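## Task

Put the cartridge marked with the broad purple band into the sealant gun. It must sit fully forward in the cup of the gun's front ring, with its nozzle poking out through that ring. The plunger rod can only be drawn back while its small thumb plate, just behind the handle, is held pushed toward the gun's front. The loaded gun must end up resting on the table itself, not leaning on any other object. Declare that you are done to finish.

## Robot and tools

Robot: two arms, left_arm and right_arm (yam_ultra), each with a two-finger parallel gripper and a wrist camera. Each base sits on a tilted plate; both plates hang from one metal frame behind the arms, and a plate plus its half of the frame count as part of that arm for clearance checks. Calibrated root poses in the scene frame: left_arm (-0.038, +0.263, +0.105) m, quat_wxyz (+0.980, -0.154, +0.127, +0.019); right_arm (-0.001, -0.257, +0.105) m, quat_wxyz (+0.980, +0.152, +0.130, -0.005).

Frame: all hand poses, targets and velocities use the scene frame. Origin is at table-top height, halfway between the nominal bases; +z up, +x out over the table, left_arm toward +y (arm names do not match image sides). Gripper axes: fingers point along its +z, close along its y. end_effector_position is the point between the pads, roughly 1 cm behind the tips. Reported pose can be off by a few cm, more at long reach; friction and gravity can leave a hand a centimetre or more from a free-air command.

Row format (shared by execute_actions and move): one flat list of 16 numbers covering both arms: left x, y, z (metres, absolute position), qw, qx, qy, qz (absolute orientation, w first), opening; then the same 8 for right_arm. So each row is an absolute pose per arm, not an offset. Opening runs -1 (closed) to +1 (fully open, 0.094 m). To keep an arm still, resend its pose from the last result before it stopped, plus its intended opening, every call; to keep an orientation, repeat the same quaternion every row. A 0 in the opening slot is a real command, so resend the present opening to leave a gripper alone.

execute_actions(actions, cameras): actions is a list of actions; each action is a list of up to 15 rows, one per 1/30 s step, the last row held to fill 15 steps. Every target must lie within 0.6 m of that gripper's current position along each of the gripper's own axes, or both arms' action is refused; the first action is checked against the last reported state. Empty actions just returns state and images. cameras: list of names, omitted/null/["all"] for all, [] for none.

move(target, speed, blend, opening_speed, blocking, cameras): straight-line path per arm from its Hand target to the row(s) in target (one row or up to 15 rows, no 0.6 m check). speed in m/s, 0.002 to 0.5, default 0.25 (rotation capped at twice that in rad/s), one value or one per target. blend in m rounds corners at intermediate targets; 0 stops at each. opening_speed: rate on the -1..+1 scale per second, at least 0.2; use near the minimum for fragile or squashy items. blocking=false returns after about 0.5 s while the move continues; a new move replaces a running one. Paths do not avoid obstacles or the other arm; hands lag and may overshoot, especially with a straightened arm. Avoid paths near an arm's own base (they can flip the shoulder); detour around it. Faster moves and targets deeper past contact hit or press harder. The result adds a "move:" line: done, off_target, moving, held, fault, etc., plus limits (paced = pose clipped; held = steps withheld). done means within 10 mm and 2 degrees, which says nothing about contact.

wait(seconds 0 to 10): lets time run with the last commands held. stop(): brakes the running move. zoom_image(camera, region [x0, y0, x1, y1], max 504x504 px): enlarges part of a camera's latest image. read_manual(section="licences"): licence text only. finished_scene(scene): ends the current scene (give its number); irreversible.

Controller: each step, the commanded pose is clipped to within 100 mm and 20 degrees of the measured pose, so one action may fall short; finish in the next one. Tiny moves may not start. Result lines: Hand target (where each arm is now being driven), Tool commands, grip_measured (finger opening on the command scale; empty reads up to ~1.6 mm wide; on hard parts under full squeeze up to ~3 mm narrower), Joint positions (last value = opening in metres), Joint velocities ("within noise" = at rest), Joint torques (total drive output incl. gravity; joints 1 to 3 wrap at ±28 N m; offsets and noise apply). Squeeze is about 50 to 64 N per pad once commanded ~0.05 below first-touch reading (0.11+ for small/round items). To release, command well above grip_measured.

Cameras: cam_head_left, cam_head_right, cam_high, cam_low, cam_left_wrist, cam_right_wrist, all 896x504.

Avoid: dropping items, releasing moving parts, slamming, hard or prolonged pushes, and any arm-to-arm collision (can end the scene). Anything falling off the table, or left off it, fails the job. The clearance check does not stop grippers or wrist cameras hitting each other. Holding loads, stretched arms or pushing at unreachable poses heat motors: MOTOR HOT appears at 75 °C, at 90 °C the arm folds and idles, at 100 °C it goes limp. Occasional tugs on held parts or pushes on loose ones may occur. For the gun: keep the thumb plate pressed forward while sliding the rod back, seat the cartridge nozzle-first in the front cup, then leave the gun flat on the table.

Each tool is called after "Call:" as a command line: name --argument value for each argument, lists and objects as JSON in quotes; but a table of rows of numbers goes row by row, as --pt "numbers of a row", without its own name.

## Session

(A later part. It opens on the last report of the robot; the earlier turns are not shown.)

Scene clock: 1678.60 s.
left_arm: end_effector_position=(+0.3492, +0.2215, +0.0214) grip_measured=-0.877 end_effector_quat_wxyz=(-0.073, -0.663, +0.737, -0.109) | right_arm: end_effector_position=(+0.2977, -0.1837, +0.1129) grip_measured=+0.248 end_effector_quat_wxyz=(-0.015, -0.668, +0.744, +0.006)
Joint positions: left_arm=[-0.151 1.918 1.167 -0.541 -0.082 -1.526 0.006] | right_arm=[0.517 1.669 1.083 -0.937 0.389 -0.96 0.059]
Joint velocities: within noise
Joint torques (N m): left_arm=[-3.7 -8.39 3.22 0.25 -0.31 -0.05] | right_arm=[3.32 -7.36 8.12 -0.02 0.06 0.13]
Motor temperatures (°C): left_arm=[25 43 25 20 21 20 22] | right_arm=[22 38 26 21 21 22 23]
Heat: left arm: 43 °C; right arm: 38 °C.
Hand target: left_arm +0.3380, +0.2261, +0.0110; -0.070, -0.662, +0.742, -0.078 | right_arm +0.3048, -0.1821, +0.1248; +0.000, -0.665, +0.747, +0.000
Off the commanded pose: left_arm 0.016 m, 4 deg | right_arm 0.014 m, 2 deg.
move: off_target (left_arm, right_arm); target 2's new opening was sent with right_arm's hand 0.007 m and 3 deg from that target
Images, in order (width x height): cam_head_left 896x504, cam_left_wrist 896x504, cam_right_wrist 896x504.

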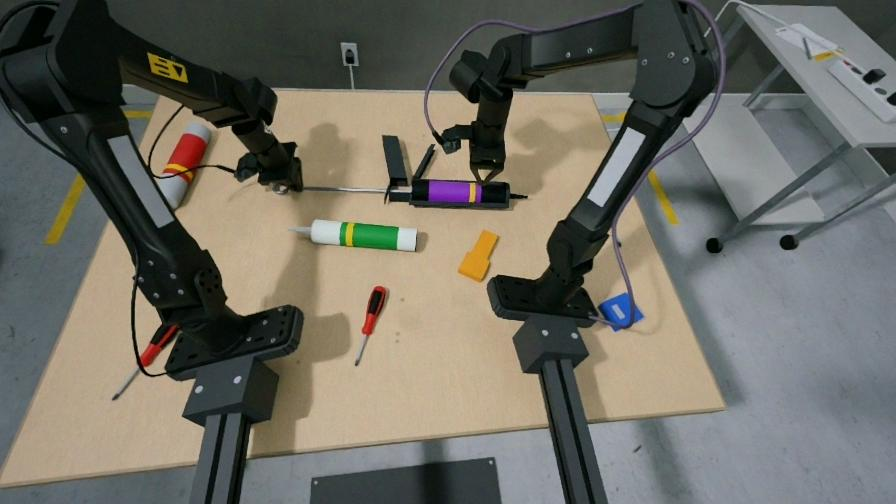

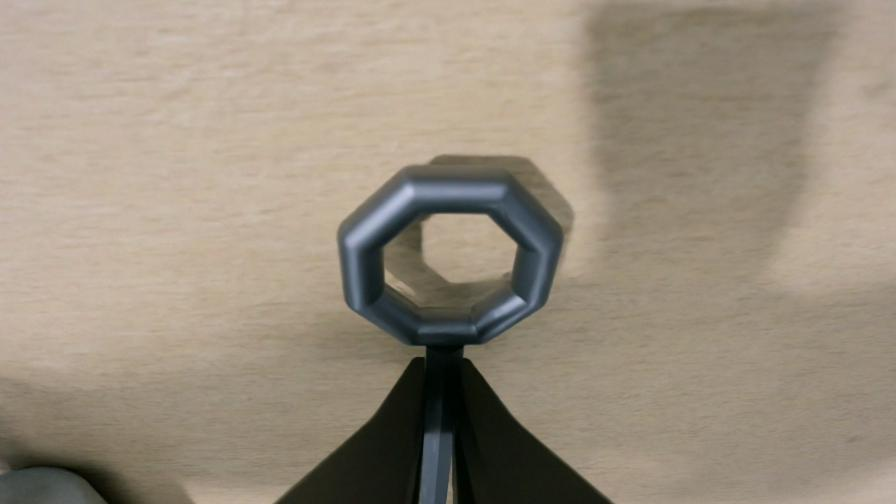

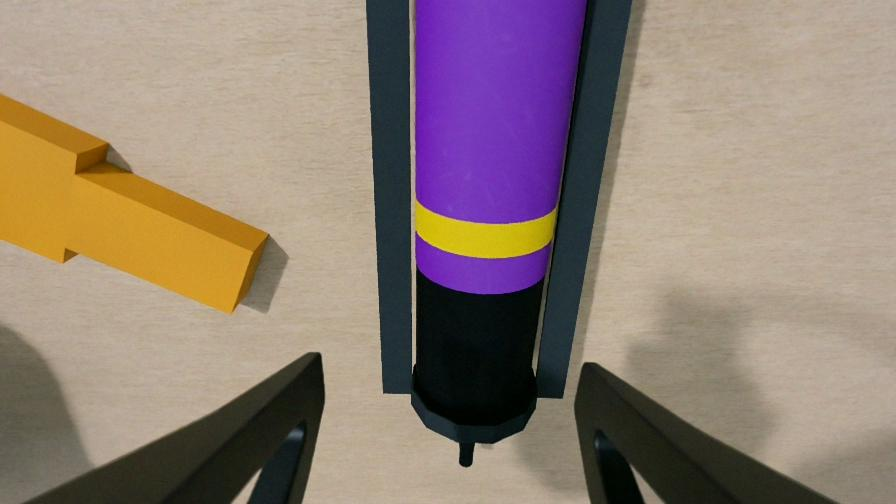

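Call:
move --pt "0.338 0.220 0.0115 0.0703 0.6620 -0.7421 0.0774 -0.4 0.305 -0.25 0.15 0 -0.6652 0.7466 0 0.25" --pt "0.330 0.16 0.18 0.0703 0.6620 -0.7421 0.0774 -0.4 0.29 -0.30 0.18 0 -0.6652 0.7466 0 0.0" --speed 0.15 --opening_speed 1.5

Scene clock: 1688.53 s.
left_arm: end_effector_position=(+0.3270, +0.1587, +0.1681) grip_measured=-0.402 end_effector_quat_wxyz=(-0.080, -0.660, +0.744, -0.071) | right_arm: end_effector_position=(+0.2853, -0.2989, +0.1689) grip_measured=+0.002 end_effector_quat_wxyz=(-0.016, -0.667, +0.744, +0.001)
Joint positions: left_arm=[-0.504 1.785 1.47 -1.1 -0.19 -1.879 0.028] | right_arm=[0.222 1.341 1.106 -1.169 0.369 -1.275 0.047]
Joint velocities: within noise
Joint torques (N m): left_arm=[-4.82 -10.62 6.75 0.18 0 -0.13] | right_arm=[1.18 -6.08 8.99 -0.01 -0.15 -0.05]
Motor temperatures (°C): left_arm=[25 43 25 20 21 20 22] | right_arm=[22 38 26 21 21 22 23]
Heat: left arm: 43 °C; right arm: 38 °C.
Hand target: left_arm +0.3299, +0.1600, +0.1799; -0.070, -0.662, +0.742, -0.078 | right_arm +0.2898, -0.3001, +0.1798; +0.000, -0.665, +0.747, +0.000
Off the commanded pose: left_arm 0.012 m, 1 deg | right_arm 0.012 m, 2 deg.
move: off_target (left_arm, right_arm); target 2's new opening was sent with right_arm's hand 0.012 m and 2 deg from that target

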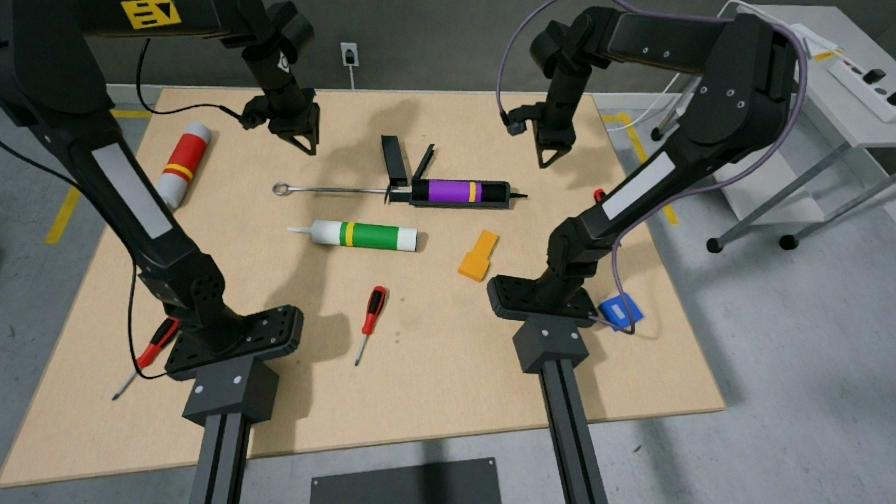

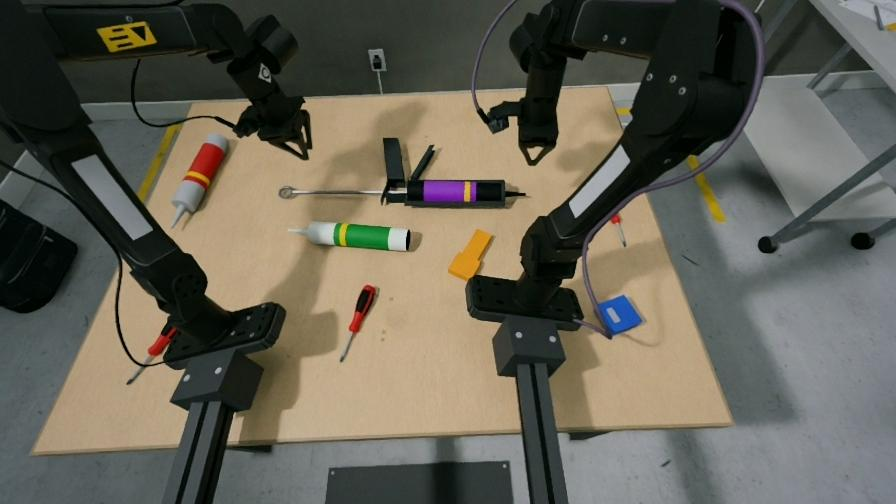

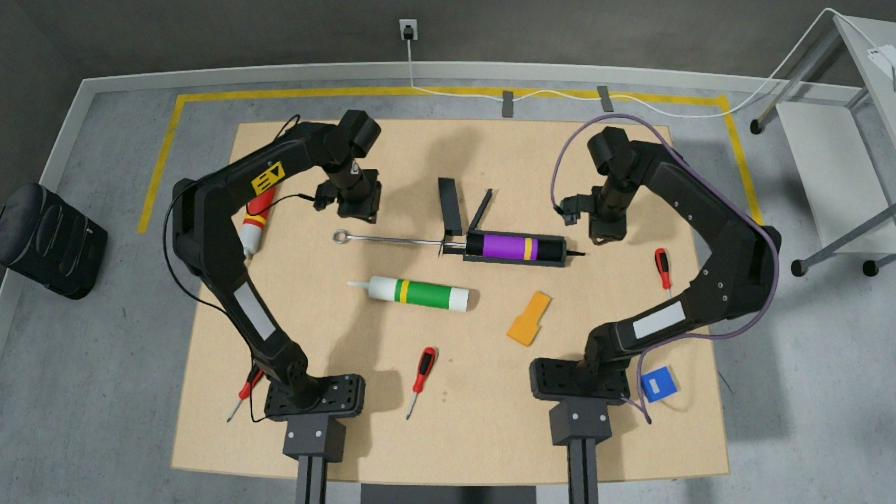

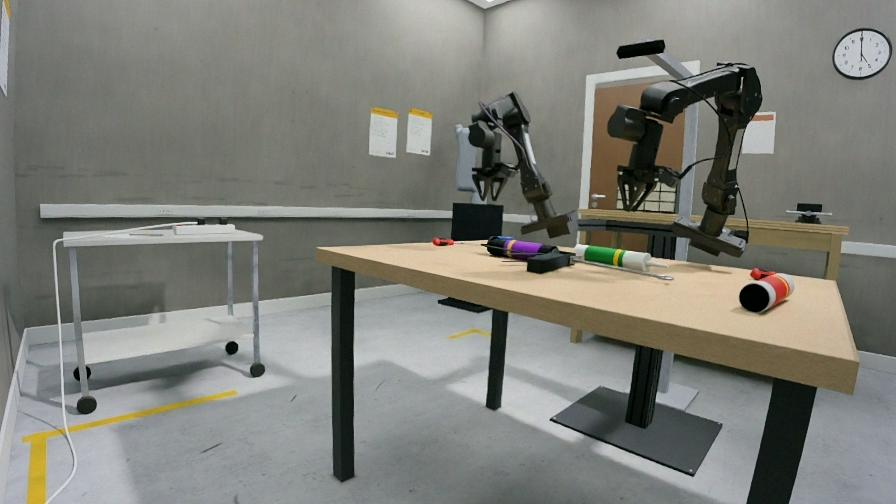

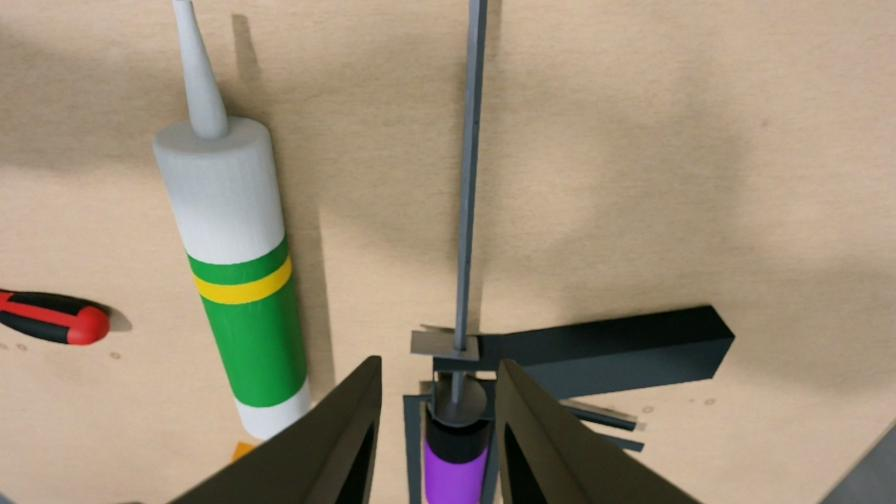

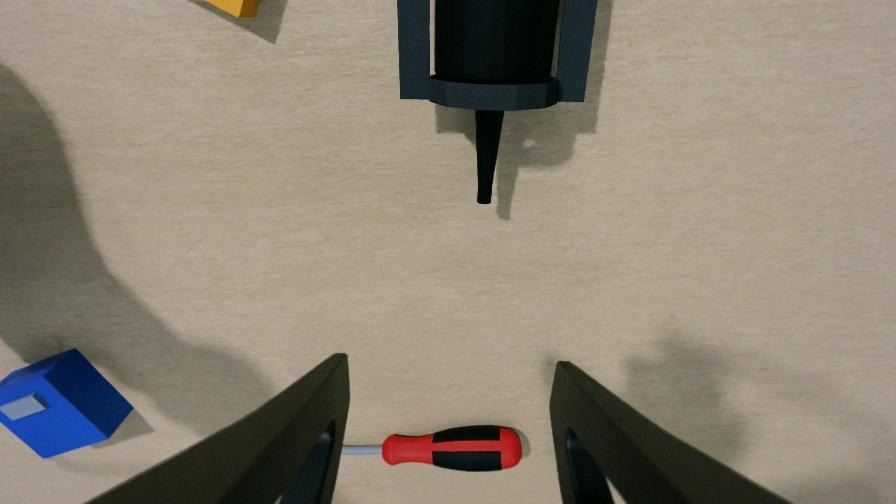

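Call:
zoom_image --camera "cam_right_wrist" --region '[380, 0, 620, 220]'

Call:
zoom_image --camera "cam_high" --region '[420, 170, 620, 290]'

Call:
zoom_image --camera "cam_low" --region '[460, 210, 700, 300]'

Call:
zoom_image --camera "cam_left_wrist" --region '[380, 300, 560, 504]'

Scaled by 2.100 from the camera's 896x504 image, which has a finer 1280x720 frame.

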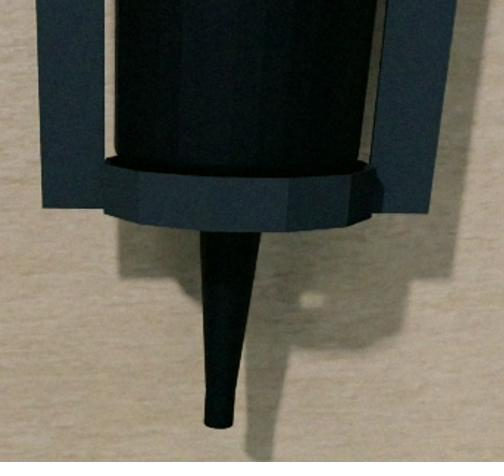

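Scaled by 2.520 from the camera's 896x504 image, which has a finer 1280x720 frame.

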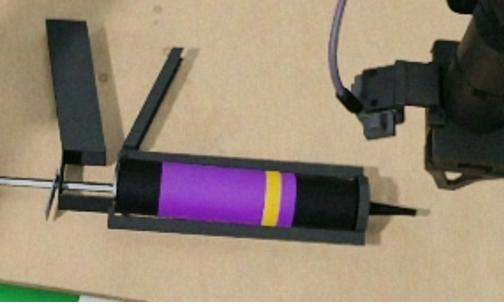

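Scaled by 2.100 from the camera's 896x504 image, which has a finer 1280x720 frame.

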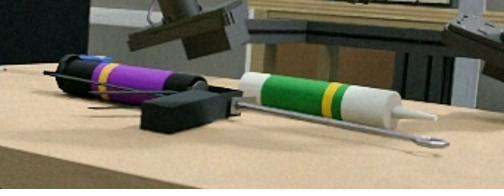

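Scaled by 2.471 from the camera's 896x504 image, which has a finer 1280x720 frame.

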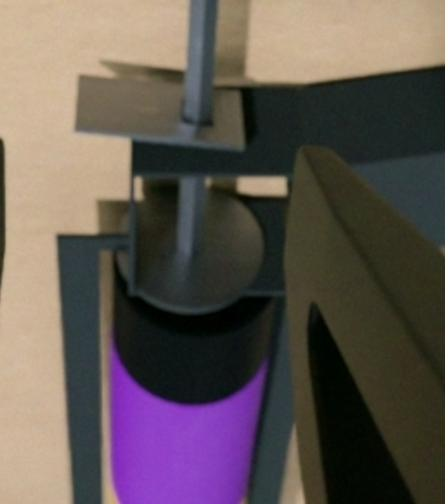

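Call:
zoom_image --camera "cam_right_wrist" --region '[420, 50, 580, 130]'

Call:
zoom_image --camera "cam_high" --region '[530, 220, 600, 280]'

Call:
zoom_image --camera "cam_low" --region '[470, 225, 530, 270]'

Scaled by 3.150 from the camera's 896x504 image, which has a finer 1280x720 frame.

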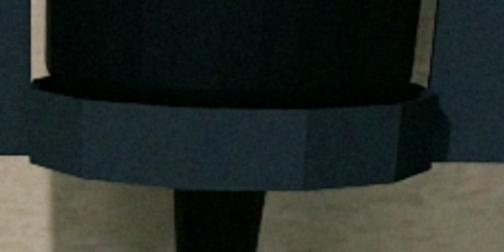

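Scaled by 7.200 from the camera's 896x504 image, which has a finer 1280x720 frame.

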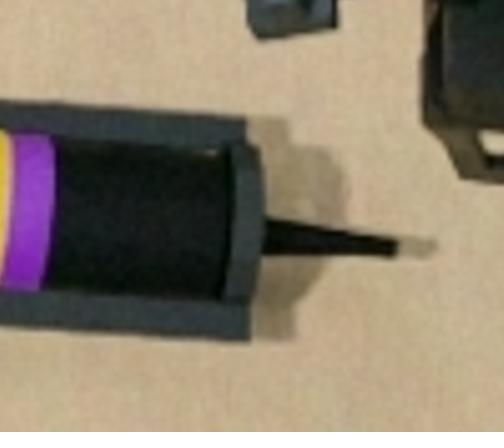

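Scaled by 8.400 from the camera's 896x504 image, which has a finer 1280x720 frame.

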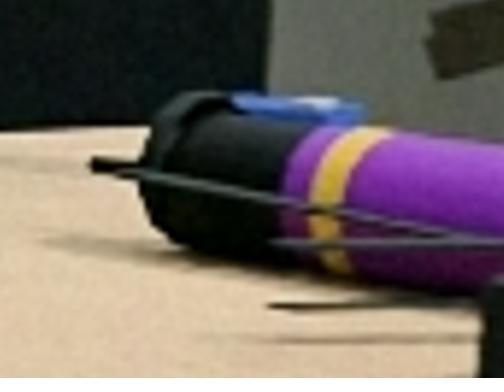

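Call:
move --pt "0.330 0.16 0.18 0.0703 0.6620 -0.7421 0.0774 -0.4 0.305 -0.19 0.105 0 -0.6652 0.7466 0 0.25" --speed 0.2 --cameras '["cam_right_wrist"]'

Call:
zoom_image --camera "cam_right_wrist" --region '[370, 350, 530, 480]'

Scene clock: 1769.47 s.
left_arm: end_effector_position=(+0.3269, +0.1588, +0.1681) grip_measured=-0.402 end_effector_quat_wxyz=(-0.080, -0.660, +0.744, -0.070) | right_arm: end_effector_position=(+0.3067, -0.1927, +0.1078) grip_measured=+0.248 end_effector_quat_wxyz=(+0.001, -0.664, +0.747, +0.003)
Joint positions: left_arm=[-0.504 1.785 1.47 -1.1 -0.19 -1.88 0.028] | right_arm=[0.47 1.649 1.06 -0.88 0.385 -1.014 0.059]
Joint velocities: within noise
Joint torques (N m): left_arm=[-4.81 -10.62 6.78 0.18 0 -0.11] | right_arm=[3.02 -5.22 4.62 0.39 0.01 0.1]
Motor temperatures (°C): left_arm=[26 42 27 20 20 20 20] | right_arm=[22 36 29 21 21 22 23]
Heat: left arm: 42 °C; right arm: 36 °C.
Hand target: left_arm +0.3299, +0.1600, +0.1799; -0.070, -0.662, +0.742, -0.078 | right_arm +0.3050, -0.1900, +0.1050; +0.000, -0.665, +0.747, +0.000
Off the commanded pose: left_arm 0.012 m, 1 deg | right_arm 0.004 m, 0 deg.
move: off_target (left_arm)
Images, in order (width x height): cam_right_wrist 896x504.

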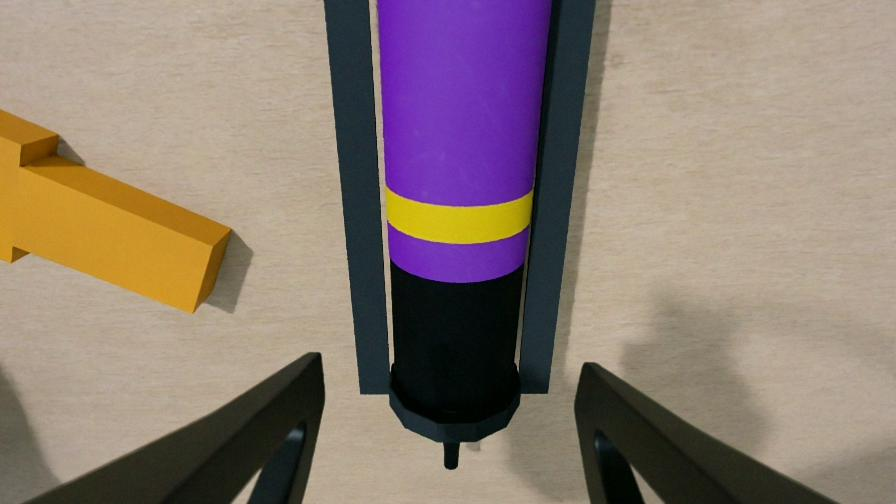

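Scaled by 3.150 from the camera's 896x504 image, which has a finer 1280x720 frame.

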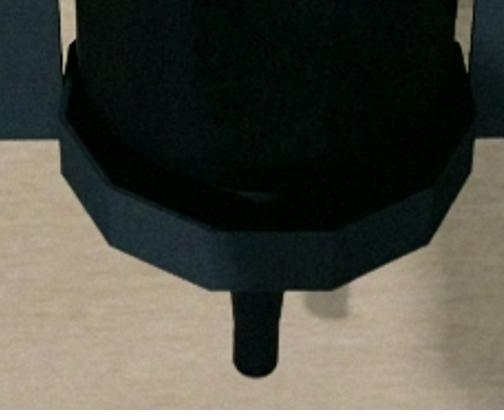

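Call:
zoom_image --camera "cam_right_wrist" --region '[380, 350, 450, 430]'

Call:
zoom_image --camera "cam_right_wrist" --region '[430, 390, 480, 440]'

Scaled by 6.300 from the camera's 896x504 image, which has a finer 1280x720 frame.

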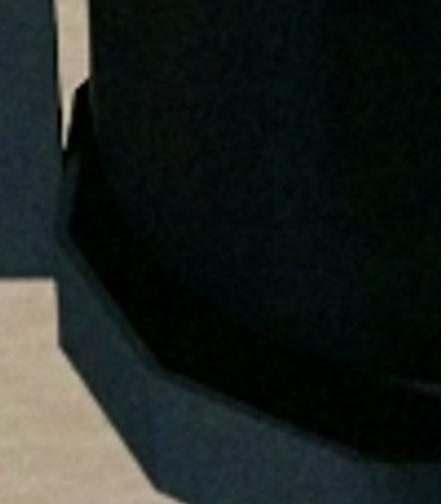

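Scaled by 10.080 from the camera's 896x504 image, which has a finer 1280x720 frame.

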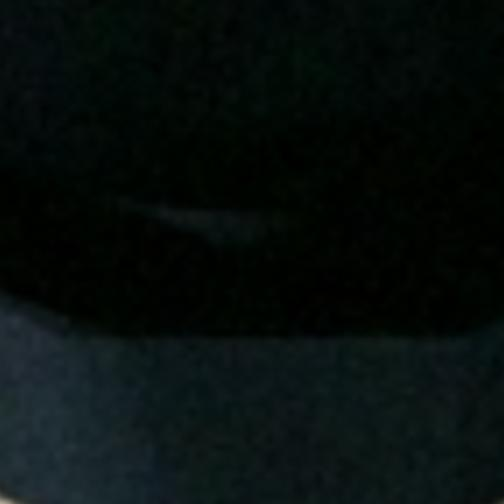

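Call:
move --pt "0.330 0.18 0.18 0.0703 0.6620 -0.7421 0.0774 -0.4 0.312 -0.12 0.12 0 -0.6652 0.7466 0 0.25" --speed 0.2 --cameras '["cam_right_wrist"]'

Call:
zoom_image --camera "cam_right_wrist" --region '[340, 0, 560, 140]'

Scene clock: 1824.20 s.
left_arm: end_effector_position=(+0.3312, +0.1725, +0.1739) grip_measured=-0.402 end_effector_quat_wxyz=(-0.074, -0.663, +0.741, -0.077) | right_arm: end_effector_position=(+0.3079, -0.1233, +0.1168) grip_measured=+0.248 end_effector_quat_wxyz=(+0.000, -0.665, +0.747, +0.003)
Joint positions: left_arm=[-0.474 1.753 1.47 -1.107 -0.19 -1.852 0.028] | right_arm=[0.66 1.825 1.217 -0.943 0.395 -0.811 0.059]
Joint velocities: within noise
Joint torques (N m): left_arm=[-2.86 -10.92 5.26 0.19 0.09 0.11] | right_arm=[3.36 -5.41 8.58 0.08 0.06 0.08]
Motor temperatures (°C): left_arm=[26 42 27 20 20 20 20] | right_arm=[22 35 26 21 21 22 23]
Heat: left arm: 42 °C; right arm: 35 °C.
Hand target: left_arm +0.3300, +0.1799, +0.1799; -0.070, -0.662, +0.742, -0.077 | right_arm +0.3120, -0.1200, +0.1200; +0.000, -0.665, +0.747, +0.000
Off the commanded pose: left_arm 0.010 m, 0 deg | right_arm 0.006 m, 0 deg.
move: done
Images, in order (width x height): cam_right_wrist 896x504.

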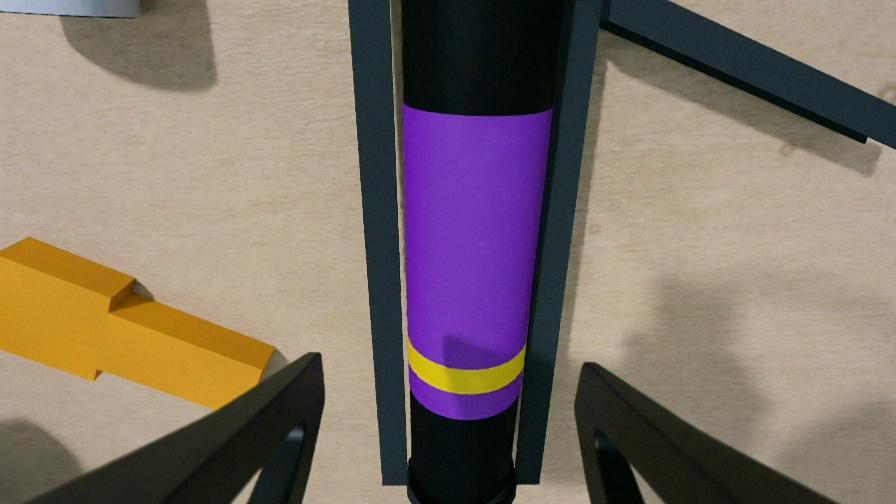

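Scaled by 2.291 from the camera's 896x504 image, which has a finer 1280x720 frame.

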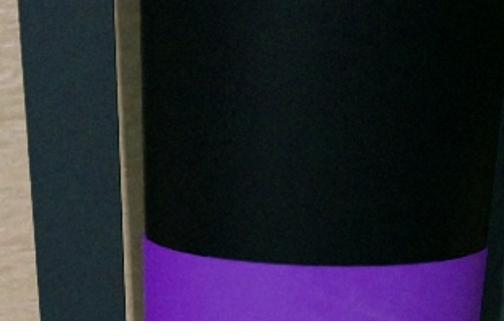

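Call:
move --pt "0.330 0.20 0.18 0.0703 0.6620 -0.7421 0.0774 -0.4 0.315 -0.08 0.12 0 -0.6652 0.7466 0 0.25" --speed 0.2 --cameras '["cam_right_wrist"]'

Call:
zoom_image --camera "cam_right_wrist" --region '[360, 0, 580, 180]'

Scene clock: 1830.67 s.
left_arm: end_effector_position=(+0.3365, +0.1941, +0.1772) grip_measured=-0.402 end_effector_quat_wxyz=(-0.067, -0.665, +0.740, -0.081) | right_arm: end_effector_position=(+0.3121, -0.0853, +0.1161) grip_measured=+0.248 end_effector_quat_wxyz=(-0.002, -0.664, +0.747, +0.002)
Joint positions: left_arm=[-0.421 1.72 1.47 -1.116 -0.19 -1.799 0.028] | right_arm=[0.734 1.948 1.336 -0.973 0.398 -0.727 0.059]
Joint velocities: within noise
Joint torques (N m): left_arm=[-2.73 -10.82 4.25 0.21 0.17 0.13] | right_arm=[3.97 -6.19 8.68 0.12 0.04 0.09]
Motor temperatures (°C): left_arm=[25 43 27 20 20 20 20] | right_arm=[22 35 27 21 21 22 23]
Heat: left arm: 43 °C; right arm: 35 °C.
Hand target: left_arm +0.3301, +0.1998, +0.1799; -0.070, -0.662, +0.742, -0.077 | right_arm +0.3149, -0.0801, +0.1200; +0.000, -0.665, +0.747, +0.000
Off the commanded pose: left_arm 0.009 m, 1 deg | right_arm 0.007 m, 0 deg.
move: done
Images, in order (width x height): cam_right_wrist 896x504.

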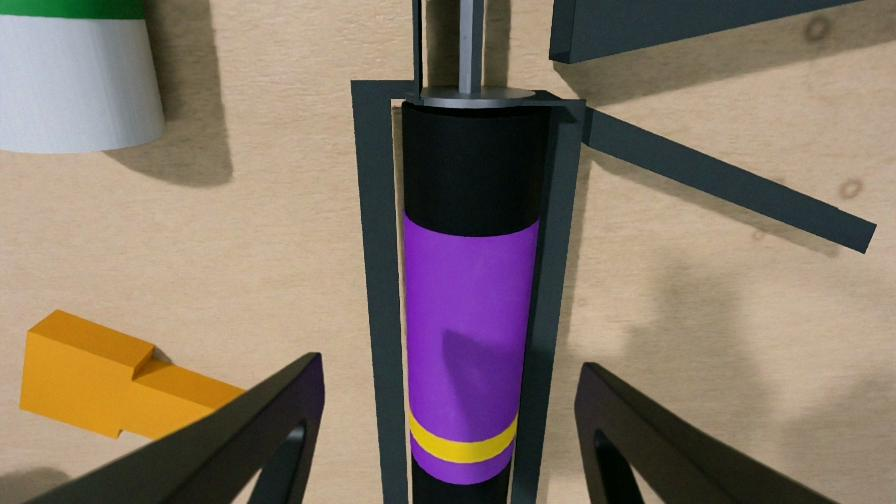

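Scaled by 2.291 from the camera's 896x504 image, which has a finer 1280x720 frame.

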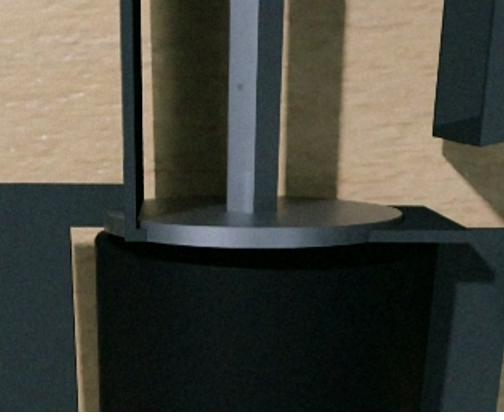

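Call:
move --pt "0.338 0.222 0.06 0.0703 0.6620 -0.7421 0.0774 -0.2 0.307 -0.165 0.10 0 -0.6652 0.7466 0 0.25" --pt "0.338 0.222 0.0105 0.0703 0.6620 -0.7421 0.0774 -0.2 0.306 -0.165 0.034 0 -0.6652 0.7466 0 0.25" --speed 0.1 --cameras '["cam_right_wrist","cam_left_wrist"]'

Scene clock: 1865.93 s.
left_arm: end_effector_position=(+0.3471, +0.2230, +0.0212) grip_measured=-0.202 end_effector_quat_wxyz=(-0.057, -0.666, +0.738, -0.087) | right_arm: end_effector_position=(+0.3120, -0.1663, +0.0401) grip_measured=+0.248 end_effector_quat_wxyz=(+0.005, -0.661, +0.751, -0.006)
Joint positions: left_arm=[-0.174 1.921 1.169 -0.553 -0.141 -1.554 0.037] | right_arm=[0.459 1.849 0.985 -0.587 0.399 -1.021 0.059]
Joint velocities: within noise
Joint torques (N m): left_arm=[-2.7 -8.25 3.18 0.36 0.23 0.13] | right_arm=[2.54 -5.64 3.33 0.43 -0.09 0.01]
Motor temperatures (°C): left_arm=[25 45 26 20 21 20 20] | right_arm=[22 37 28 21 21 22 23]
Heat: left arm: 45 °C; right arm: 37 °C.
Hand target: left_arm +0.3379, +0.2221, +0.0110; -0.070, -0.662, +0.742, -0.078 | right_arm +0.3059, -0.1651, +0.0342; +0.000, -0.665, +0.747, +0.000
Off the commanded pose: left_arm 0.014 m, 2 deg | right_arm 0.009 m, 1 deg.
move: off_target (left_arm)
Images, in order (width x height): cam_left_wrist 896x504, cam_right_wrist 896x504.

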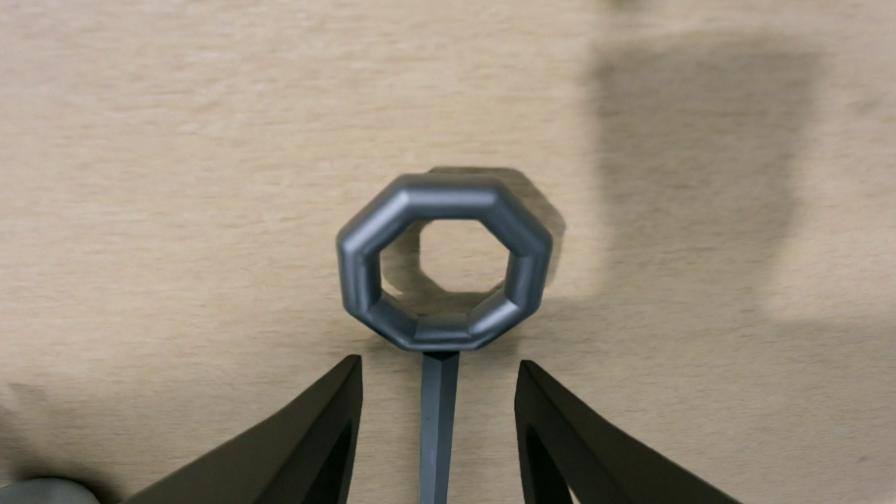

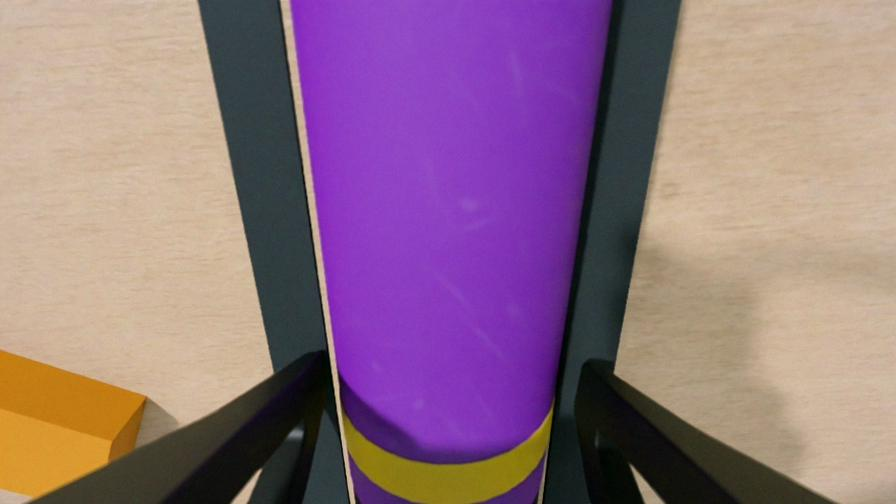

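Call:
move --pt "0.338 0.222 0.0105 0.0703 0.6620 -0.7421 0.0774 -0.2 0.306 -0.165 0.031 0 -0.6652 0.7466 0 0.25" --pt "0.338 0.222 0.0105 0.0703 0.6620 -0.7421 0.0774 -1 0.306 -0.165 0.031 0 -0.6652 0.7466 0 -0.3" --speed 0.1 --opening_speed 0.6 --cameras '["cam_right_wrist"]'

Call:
move --pt "0.338 0.227 0.0105 0.0703 0.6620 -0.7421 0.0774 -1 0.306 -0.167 0.040 0 -0.6652 0.7466 0 -0.3" --speed 0.03 --cameras '["cam_right_wrist"]'

Scene clock: 1875.43 s.
left_arm: end_effector_position=(+0.3471, +0.2229, +0.0212) grip_measured=-0.875 end_effector_quat_wxyz=(-0.058, -0.666, +0.738, -0.087) | right_arm: end_effector_position=(+0.3127, -0.1662, +0.0382) grip_measured=-0.018 end_effector_quat_wxyz=(+0.007, -0.661, +0.750, -0.007)
Joint positions: left_arm=[-0.174 1.921 1.169 -0.553 -0.141 -1.554 0.006] | right_arm=[0.457 1.853 0.982 -0.576 0.399 -1.027 0.046]
Joint velocities: within noise
Joint torques (N m): left_arm=[-2.7 -8.2 3.14 0.36 0.23 0.12] | right_arm=[2.47 -5.45 3.22 0.45 -0.1 -0.03]
Motor temperatures (°C): left_arm=[25 44 26 20 21 20 20] | right_arm=[22 36 27 21 21 22 23]
Heat: left arm: 44 °C; right arm: 36 °C.
Hand target: left_arm +0.3378, +0.2220, +0.0110; -0.070, -0.662, +0.742, -0.078 | right_arm +0.3060, -0.1650, +0.0313; +0.000, -0.665, +0.747, +0.000
Off the commanded pose: left_arm 0.014 m, 2 deg | right_arm 0.010 m, 1 deg.
move: off_target (left_arm); target 2's new opening was sent with left_arm's hand 0.014 m and 2 deg from that target
Images, in order (width x height): cam_right_wrist 896x504.

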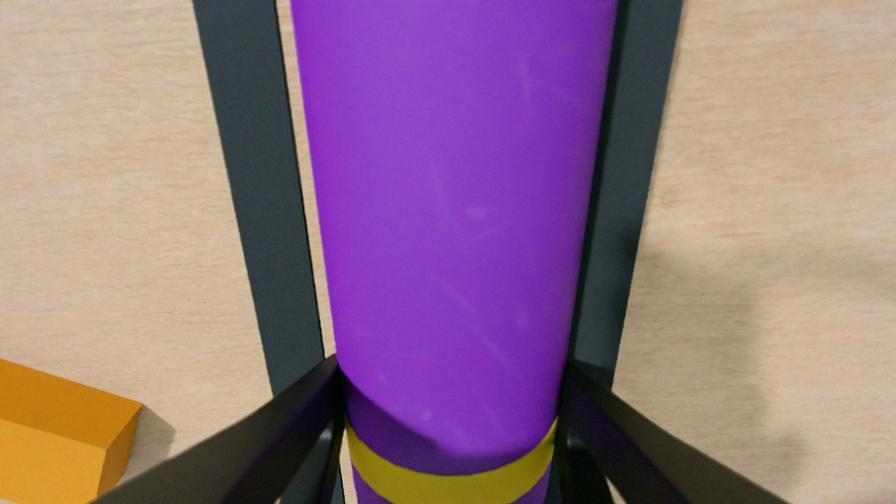

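Scene clock: 1876.17 s.
left_arm: end_effector_position=(+0.3469, +0.2236, +0.0207) grip_measured=-0.876 end_effector_quat_wxyz=(-0.062, -0.667, +0.737, -0.090) | right_arm: end_effector_position=(+0.3125, -0.1663, +0.0382) grip_measured=-0.018 end_effector_quat_wxyz=(+0.006, -0.661, +0.750, -0.007)
Joint positions: left_arm=[-0.166 1.921 1.169 -0.553 -0.128 -1.548 0.006] | right_arm=[0.457 1.853 0.982 -0.577 0.399 -1.027 0.046]
Joint velocities: within noise
Joint torques (N m): left_arm=[-2.22 -8.66 3.04 0.34 0.12 0.21] | right_arm=[2.86 -7.43 3.93 0.05 -0.1 0.02]
Motor temperatures (°C): left_arm=[25 44 26 20 21 20 20] | right_arm=[22 36 27 21 21 22 23]
Heat: left arm: 44 °C; right arm: 36 °C.
Hand target: left_arm +0.3379, +0.2270, +0.0109; -0.070, -0.662, +0.742, -0.077 | right_arm +0.3061, -0.1669, +0.0399; +0.000, -0.665, +0.747, +0.000
Off the commanded pose: left_arm 0.014 m, 2 deg | right_arm 0.007 m, 1 deg.
move: off_target (left_arm)
Images, in order (width x height): cam_right_wrist 896x504.

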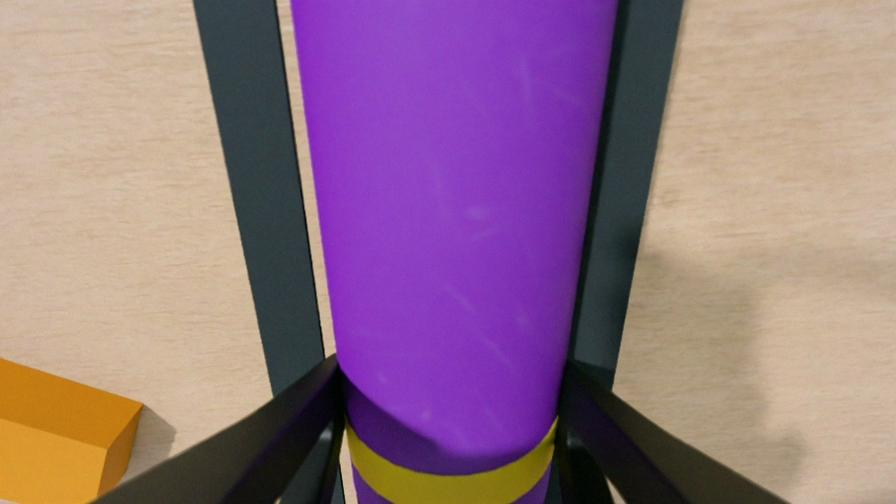

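Call:
move --pt "0.338 0.227 0.0105 0.0703 0.6620 -0.7421 0.0774 -1 0.306 -0.169 0.045 0 -0.6652 0.7466 0 -0.3" --speed 0.03 --cameras '["cam_right_wrist"]'

Call:
move --pt "0.338 0.227 0.0105 0.0703 0.6620 -0.7421 0.0774 -1 0.306 -0.169 0.050 0 -0.6652 0.7466 0 -0.3" --speed 0.03 --cameras '["cam_right_wrist"]'

Scene clock: 1882.53 s.
left_arm: end_effector_position=(+0.3470, +0.2235, +0.0207) grip_measured=-0.876 end_effector_quat_wxyz=(-0.062, -0.666, +0.737, -0.091) | right_arm: end_effector_position=(+0.3118, -0.1666, +0.0384) grip_measured=-0.018 end_effector_quat_wxyz=(+0.005, -0.662, +0.750, -0.006)
Joint positions: left_arm=[-0.166 1.921 1.169 -0.552 -0.127 -1.548 0.006] | right_arm=[0.457 1.852 0.982 -0.581 0.398 -1.027 0.046]
Joint velocities: within noise
Joint torques (N m): left_arm=[-2.22 -8.69 3.04 0.33 0.11 0.19] | right_arm=[2.91 -8.7 4.19 -0.13 -0.09 0.02]
Motor temperatures (°C): left_arm=[25 43 25 20 21 20 20] | right_arm=[22 37 27 21 21 22 23]
Heat: left arm: 43 °C; right arm: 37 °C.
Hand target: left_arm +0.3379, +0.2270, +0.0109; -0.070, -0.662, +0.742, -0.078 | right_arm +0.3061, -0.1689, +0.0447; +0.000, -0.665, +0.747, +0.000
Off the commanded pose: left_arm 0.014 m, 2 deg | right_arm 0.009 m, 1 deg.
move: off_target (left_arm)
Images, in order (width x height): cam_right_wrist 896x504.

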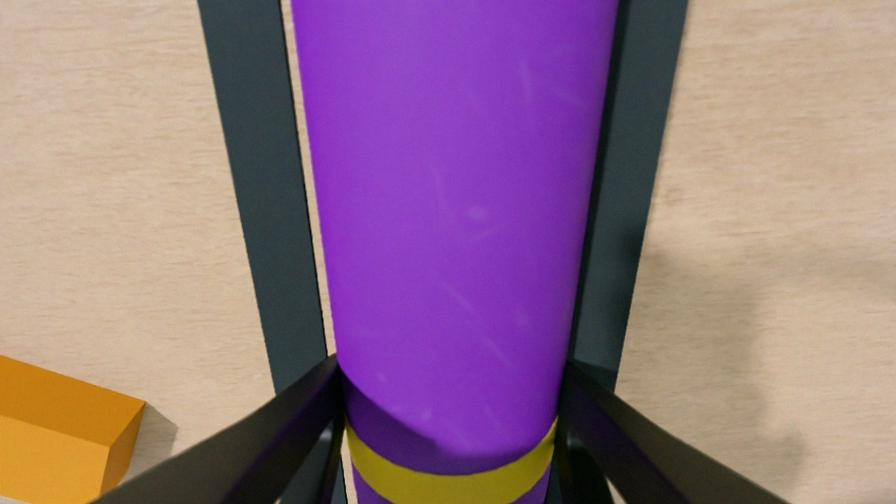

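Scene clock: 1883.27 s.
left_arm: end_effector_position=(+0.3477, +0.2234, +0.0208) grip_measured=-0.876 end_effector_quat_wxyz=(-0.061, -0.666, +0.738, -0.092) | right_arm: end_effector_position=(+0.3094, -0.1669, +0.0388) grip_measured=-0.019 end_effector_quat_wxyz=(+0.001, -0.663, +0.749, -0.002)
Joint positions: left_arm=[-0.166 1.921 1.169 -0.55 -0.127 -1.546 0.006] | right_arm=[0.457 1.851 0.982 -0.591 0.393 -1.027 0.046]
Joint velocities: within noise
Joint torques (N m): left_arm=[-2.19 -8.66 3.04 0.3 0.12 0.18] | right_arm=[3.36 -9.52 4.77 -0.27 0 0.09]
Motor temperatures (°C): left_arm=[25 43 25 20 21 20 20] | right_arm=[22 37 27 21 21 22 23]
Heat: left arm: 43 °C; right arm: 37 °C.
Hand target: left_arm +0.3379, +0.2270, +0.0109; -0.070, -0.662, +0.742, -0.078 | right_arm +0.3062, -0.1689, +0.0495; +0.000, -0.665, +0.747, +0.000
Off the commanded pose: left_arm 0.015 m, 2 deg | right_arm 0.012 m, 0 deg.
move: off_target (left_arm, right_arm)
Images, in order (width x height): cam_right_wrist 896x504.

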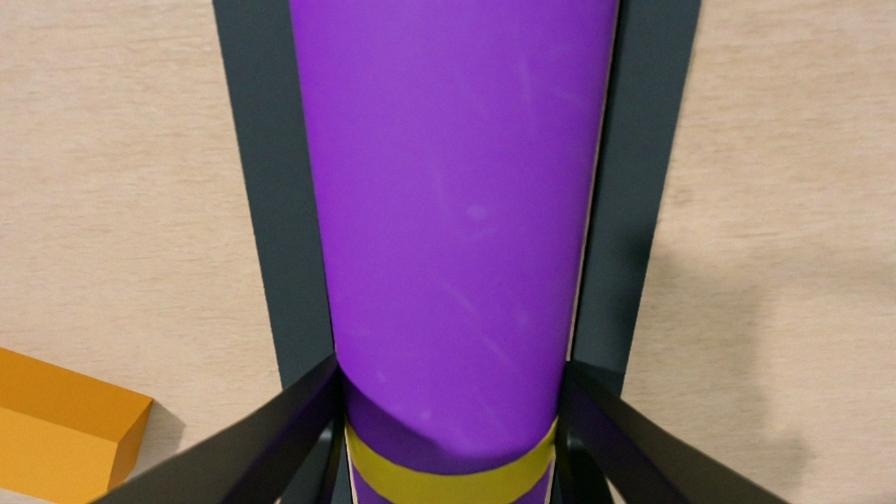

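Call:
move --pt "0.338 0.230 0.0105 0.0703 0.6620 -0.7421 0.0774 -1 0.307 -0.182 0.052 0 -0.6652 0.7466 0 -0.3" --speed 0.03 --cameras '["cam_right_wrist"]'

Call:
move --pt "0.338 0.234 0.0105 0.0703 0.6620 -0.7421 0.0774 -1 0.307 -0.192 0.052 0 -0.6652 0.7466 0 -0.3" --speed 0.03 --cameras '["cam_right_wrist","cam_low"]'

Scene clock: 1889.17 s.
left_arm: end_effector_position=(+0.3477, +0.2244, +0.0203) grip_measured=-0.876 end_effector_quat_wxyz=(-0.064, -0.666, +0.738, -0.094) | right_arm: end_effector_position=(+0.3100, -0.1728, +0.0425) grip_measured=-0.019 end_effector_quat_wxyz=(+0.003, -0.662, +0.750, +0.006)
Joint positions: left_arm=[-0.159 1.921 1.169 -0.549 -0.118 -1.54 0.006] | right_arm=[0.435 1.827 0.982 -0.609 0.373 -1.045 0.046]
Joint velocities: within noise
Joint torques (N m): left_arm=[-2.13 -8.98 3.06 0.28 0.07 0.2] | right_arm=[2.3 -10.18 3.49 -0.13 0.12 -0.08]
Motor temperatures (°C): left_arm=[25 43 25 20 20 20 21] | right_arm=[22 37 27 21 21 22 24]
Heat: left arm: 43 °C; right arm: 37 °C.
Hand target: left_arm +0.3379, +0.2299, +0.0109; -0.071, -0.662, +0.742, -0.077 | right_arm +0.3071, -0.1817, +0.0513; +0.000, -0.665, +0.747, +0.000
Off the commanded pose: left_arm 0.015 m, 2 deg | right_arm 0.014 m, 1 deg.
move: off_target (left_arm, right_arm)
Images, in order (width x height): cam_right_wrist 896x504.

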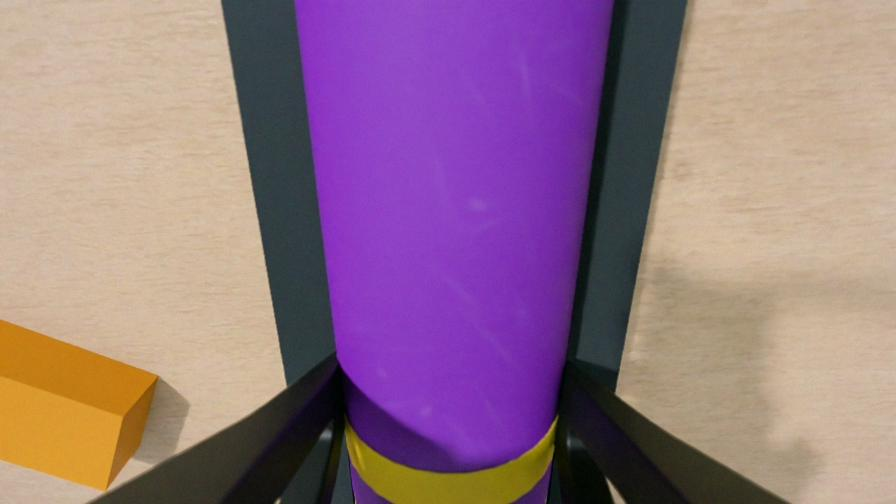

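Scene clock: 1890.03 s.
left_arm: end_effector_position=(+0.3475, +0.2231, +0.0204) grip_measured=-0.876 end_effector_quat_wxyz=(-0.070, -0.664, +0.737, -0.100) | right_arm: end_effector_position=(+0.3086, -0.1750, +0.0432) grip_measured=-0.020 end_effector_quat_wxyz=(+0.011, -0.664, +0.747, +0.021)
Joint positions: left_arm=[-0.154 1.921 1.169 -0.549 -0.099 -1.534 0.006] | right_arm=[0.413 1.806 0.967 -0.601 0.338 -1.078 0.046]
Joint velocities: within noise
Joint torques (N m): left_arm=[-1.66 -9.31 2.99 0.25 -0.09 0.25] | right_arm=[1.78 -10.17 3.47 -0.14 0.43 -0.08]
Motor temperatures (°C): left_arm=[24 43 25 20 20 20 21] | right_arm=[22 37 27 21 21 22 24]
Heat: left arm: 43 °C; right arm: 37 °C.
Hand target: left_arm +0.3379, +0.2337, +0.0110; -0.071, -0.662, +0.742, -0.078 | right_arm +0.3071, -0.1912, +0.0512; +0.000, -0.665, +0.747, +0.000
Off the commanded pose: left_arm 0.018 m, 3 deg | right_arm 0.019 m, 3 deg.
move: off_target (left_arm, right_arm)
Images, in order (width x height): cam_low 896x504, cam_right_wrist 896x504.

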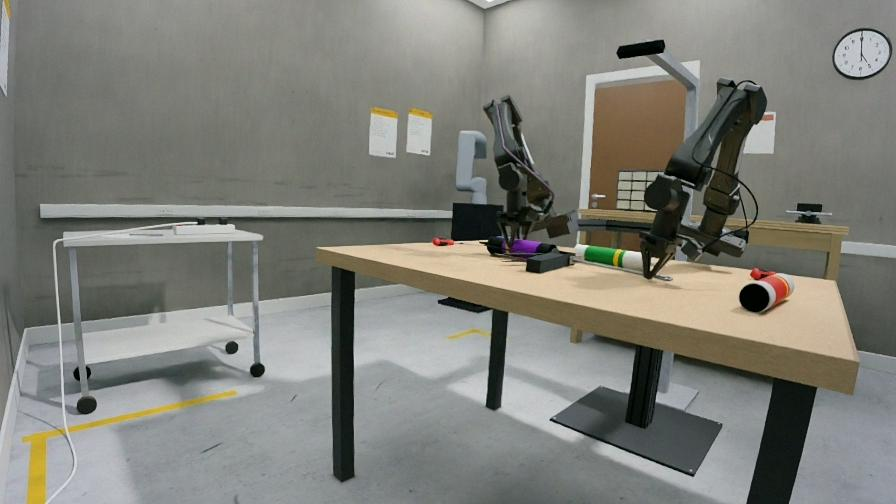

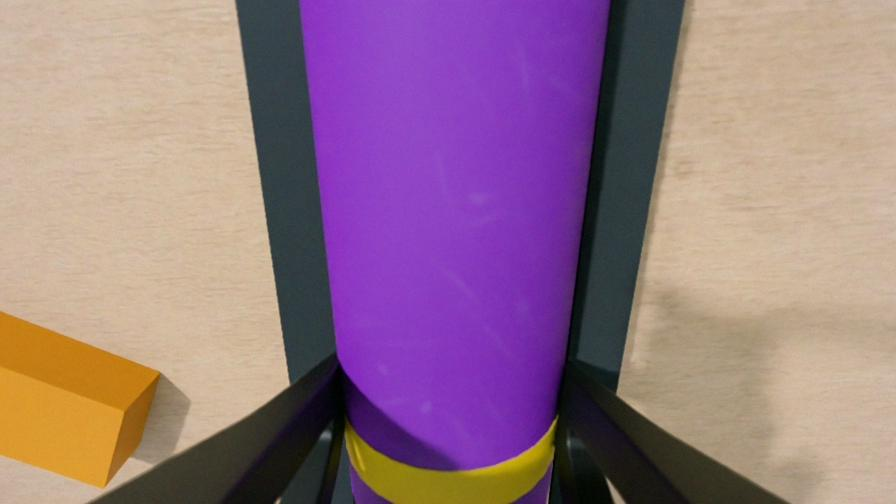

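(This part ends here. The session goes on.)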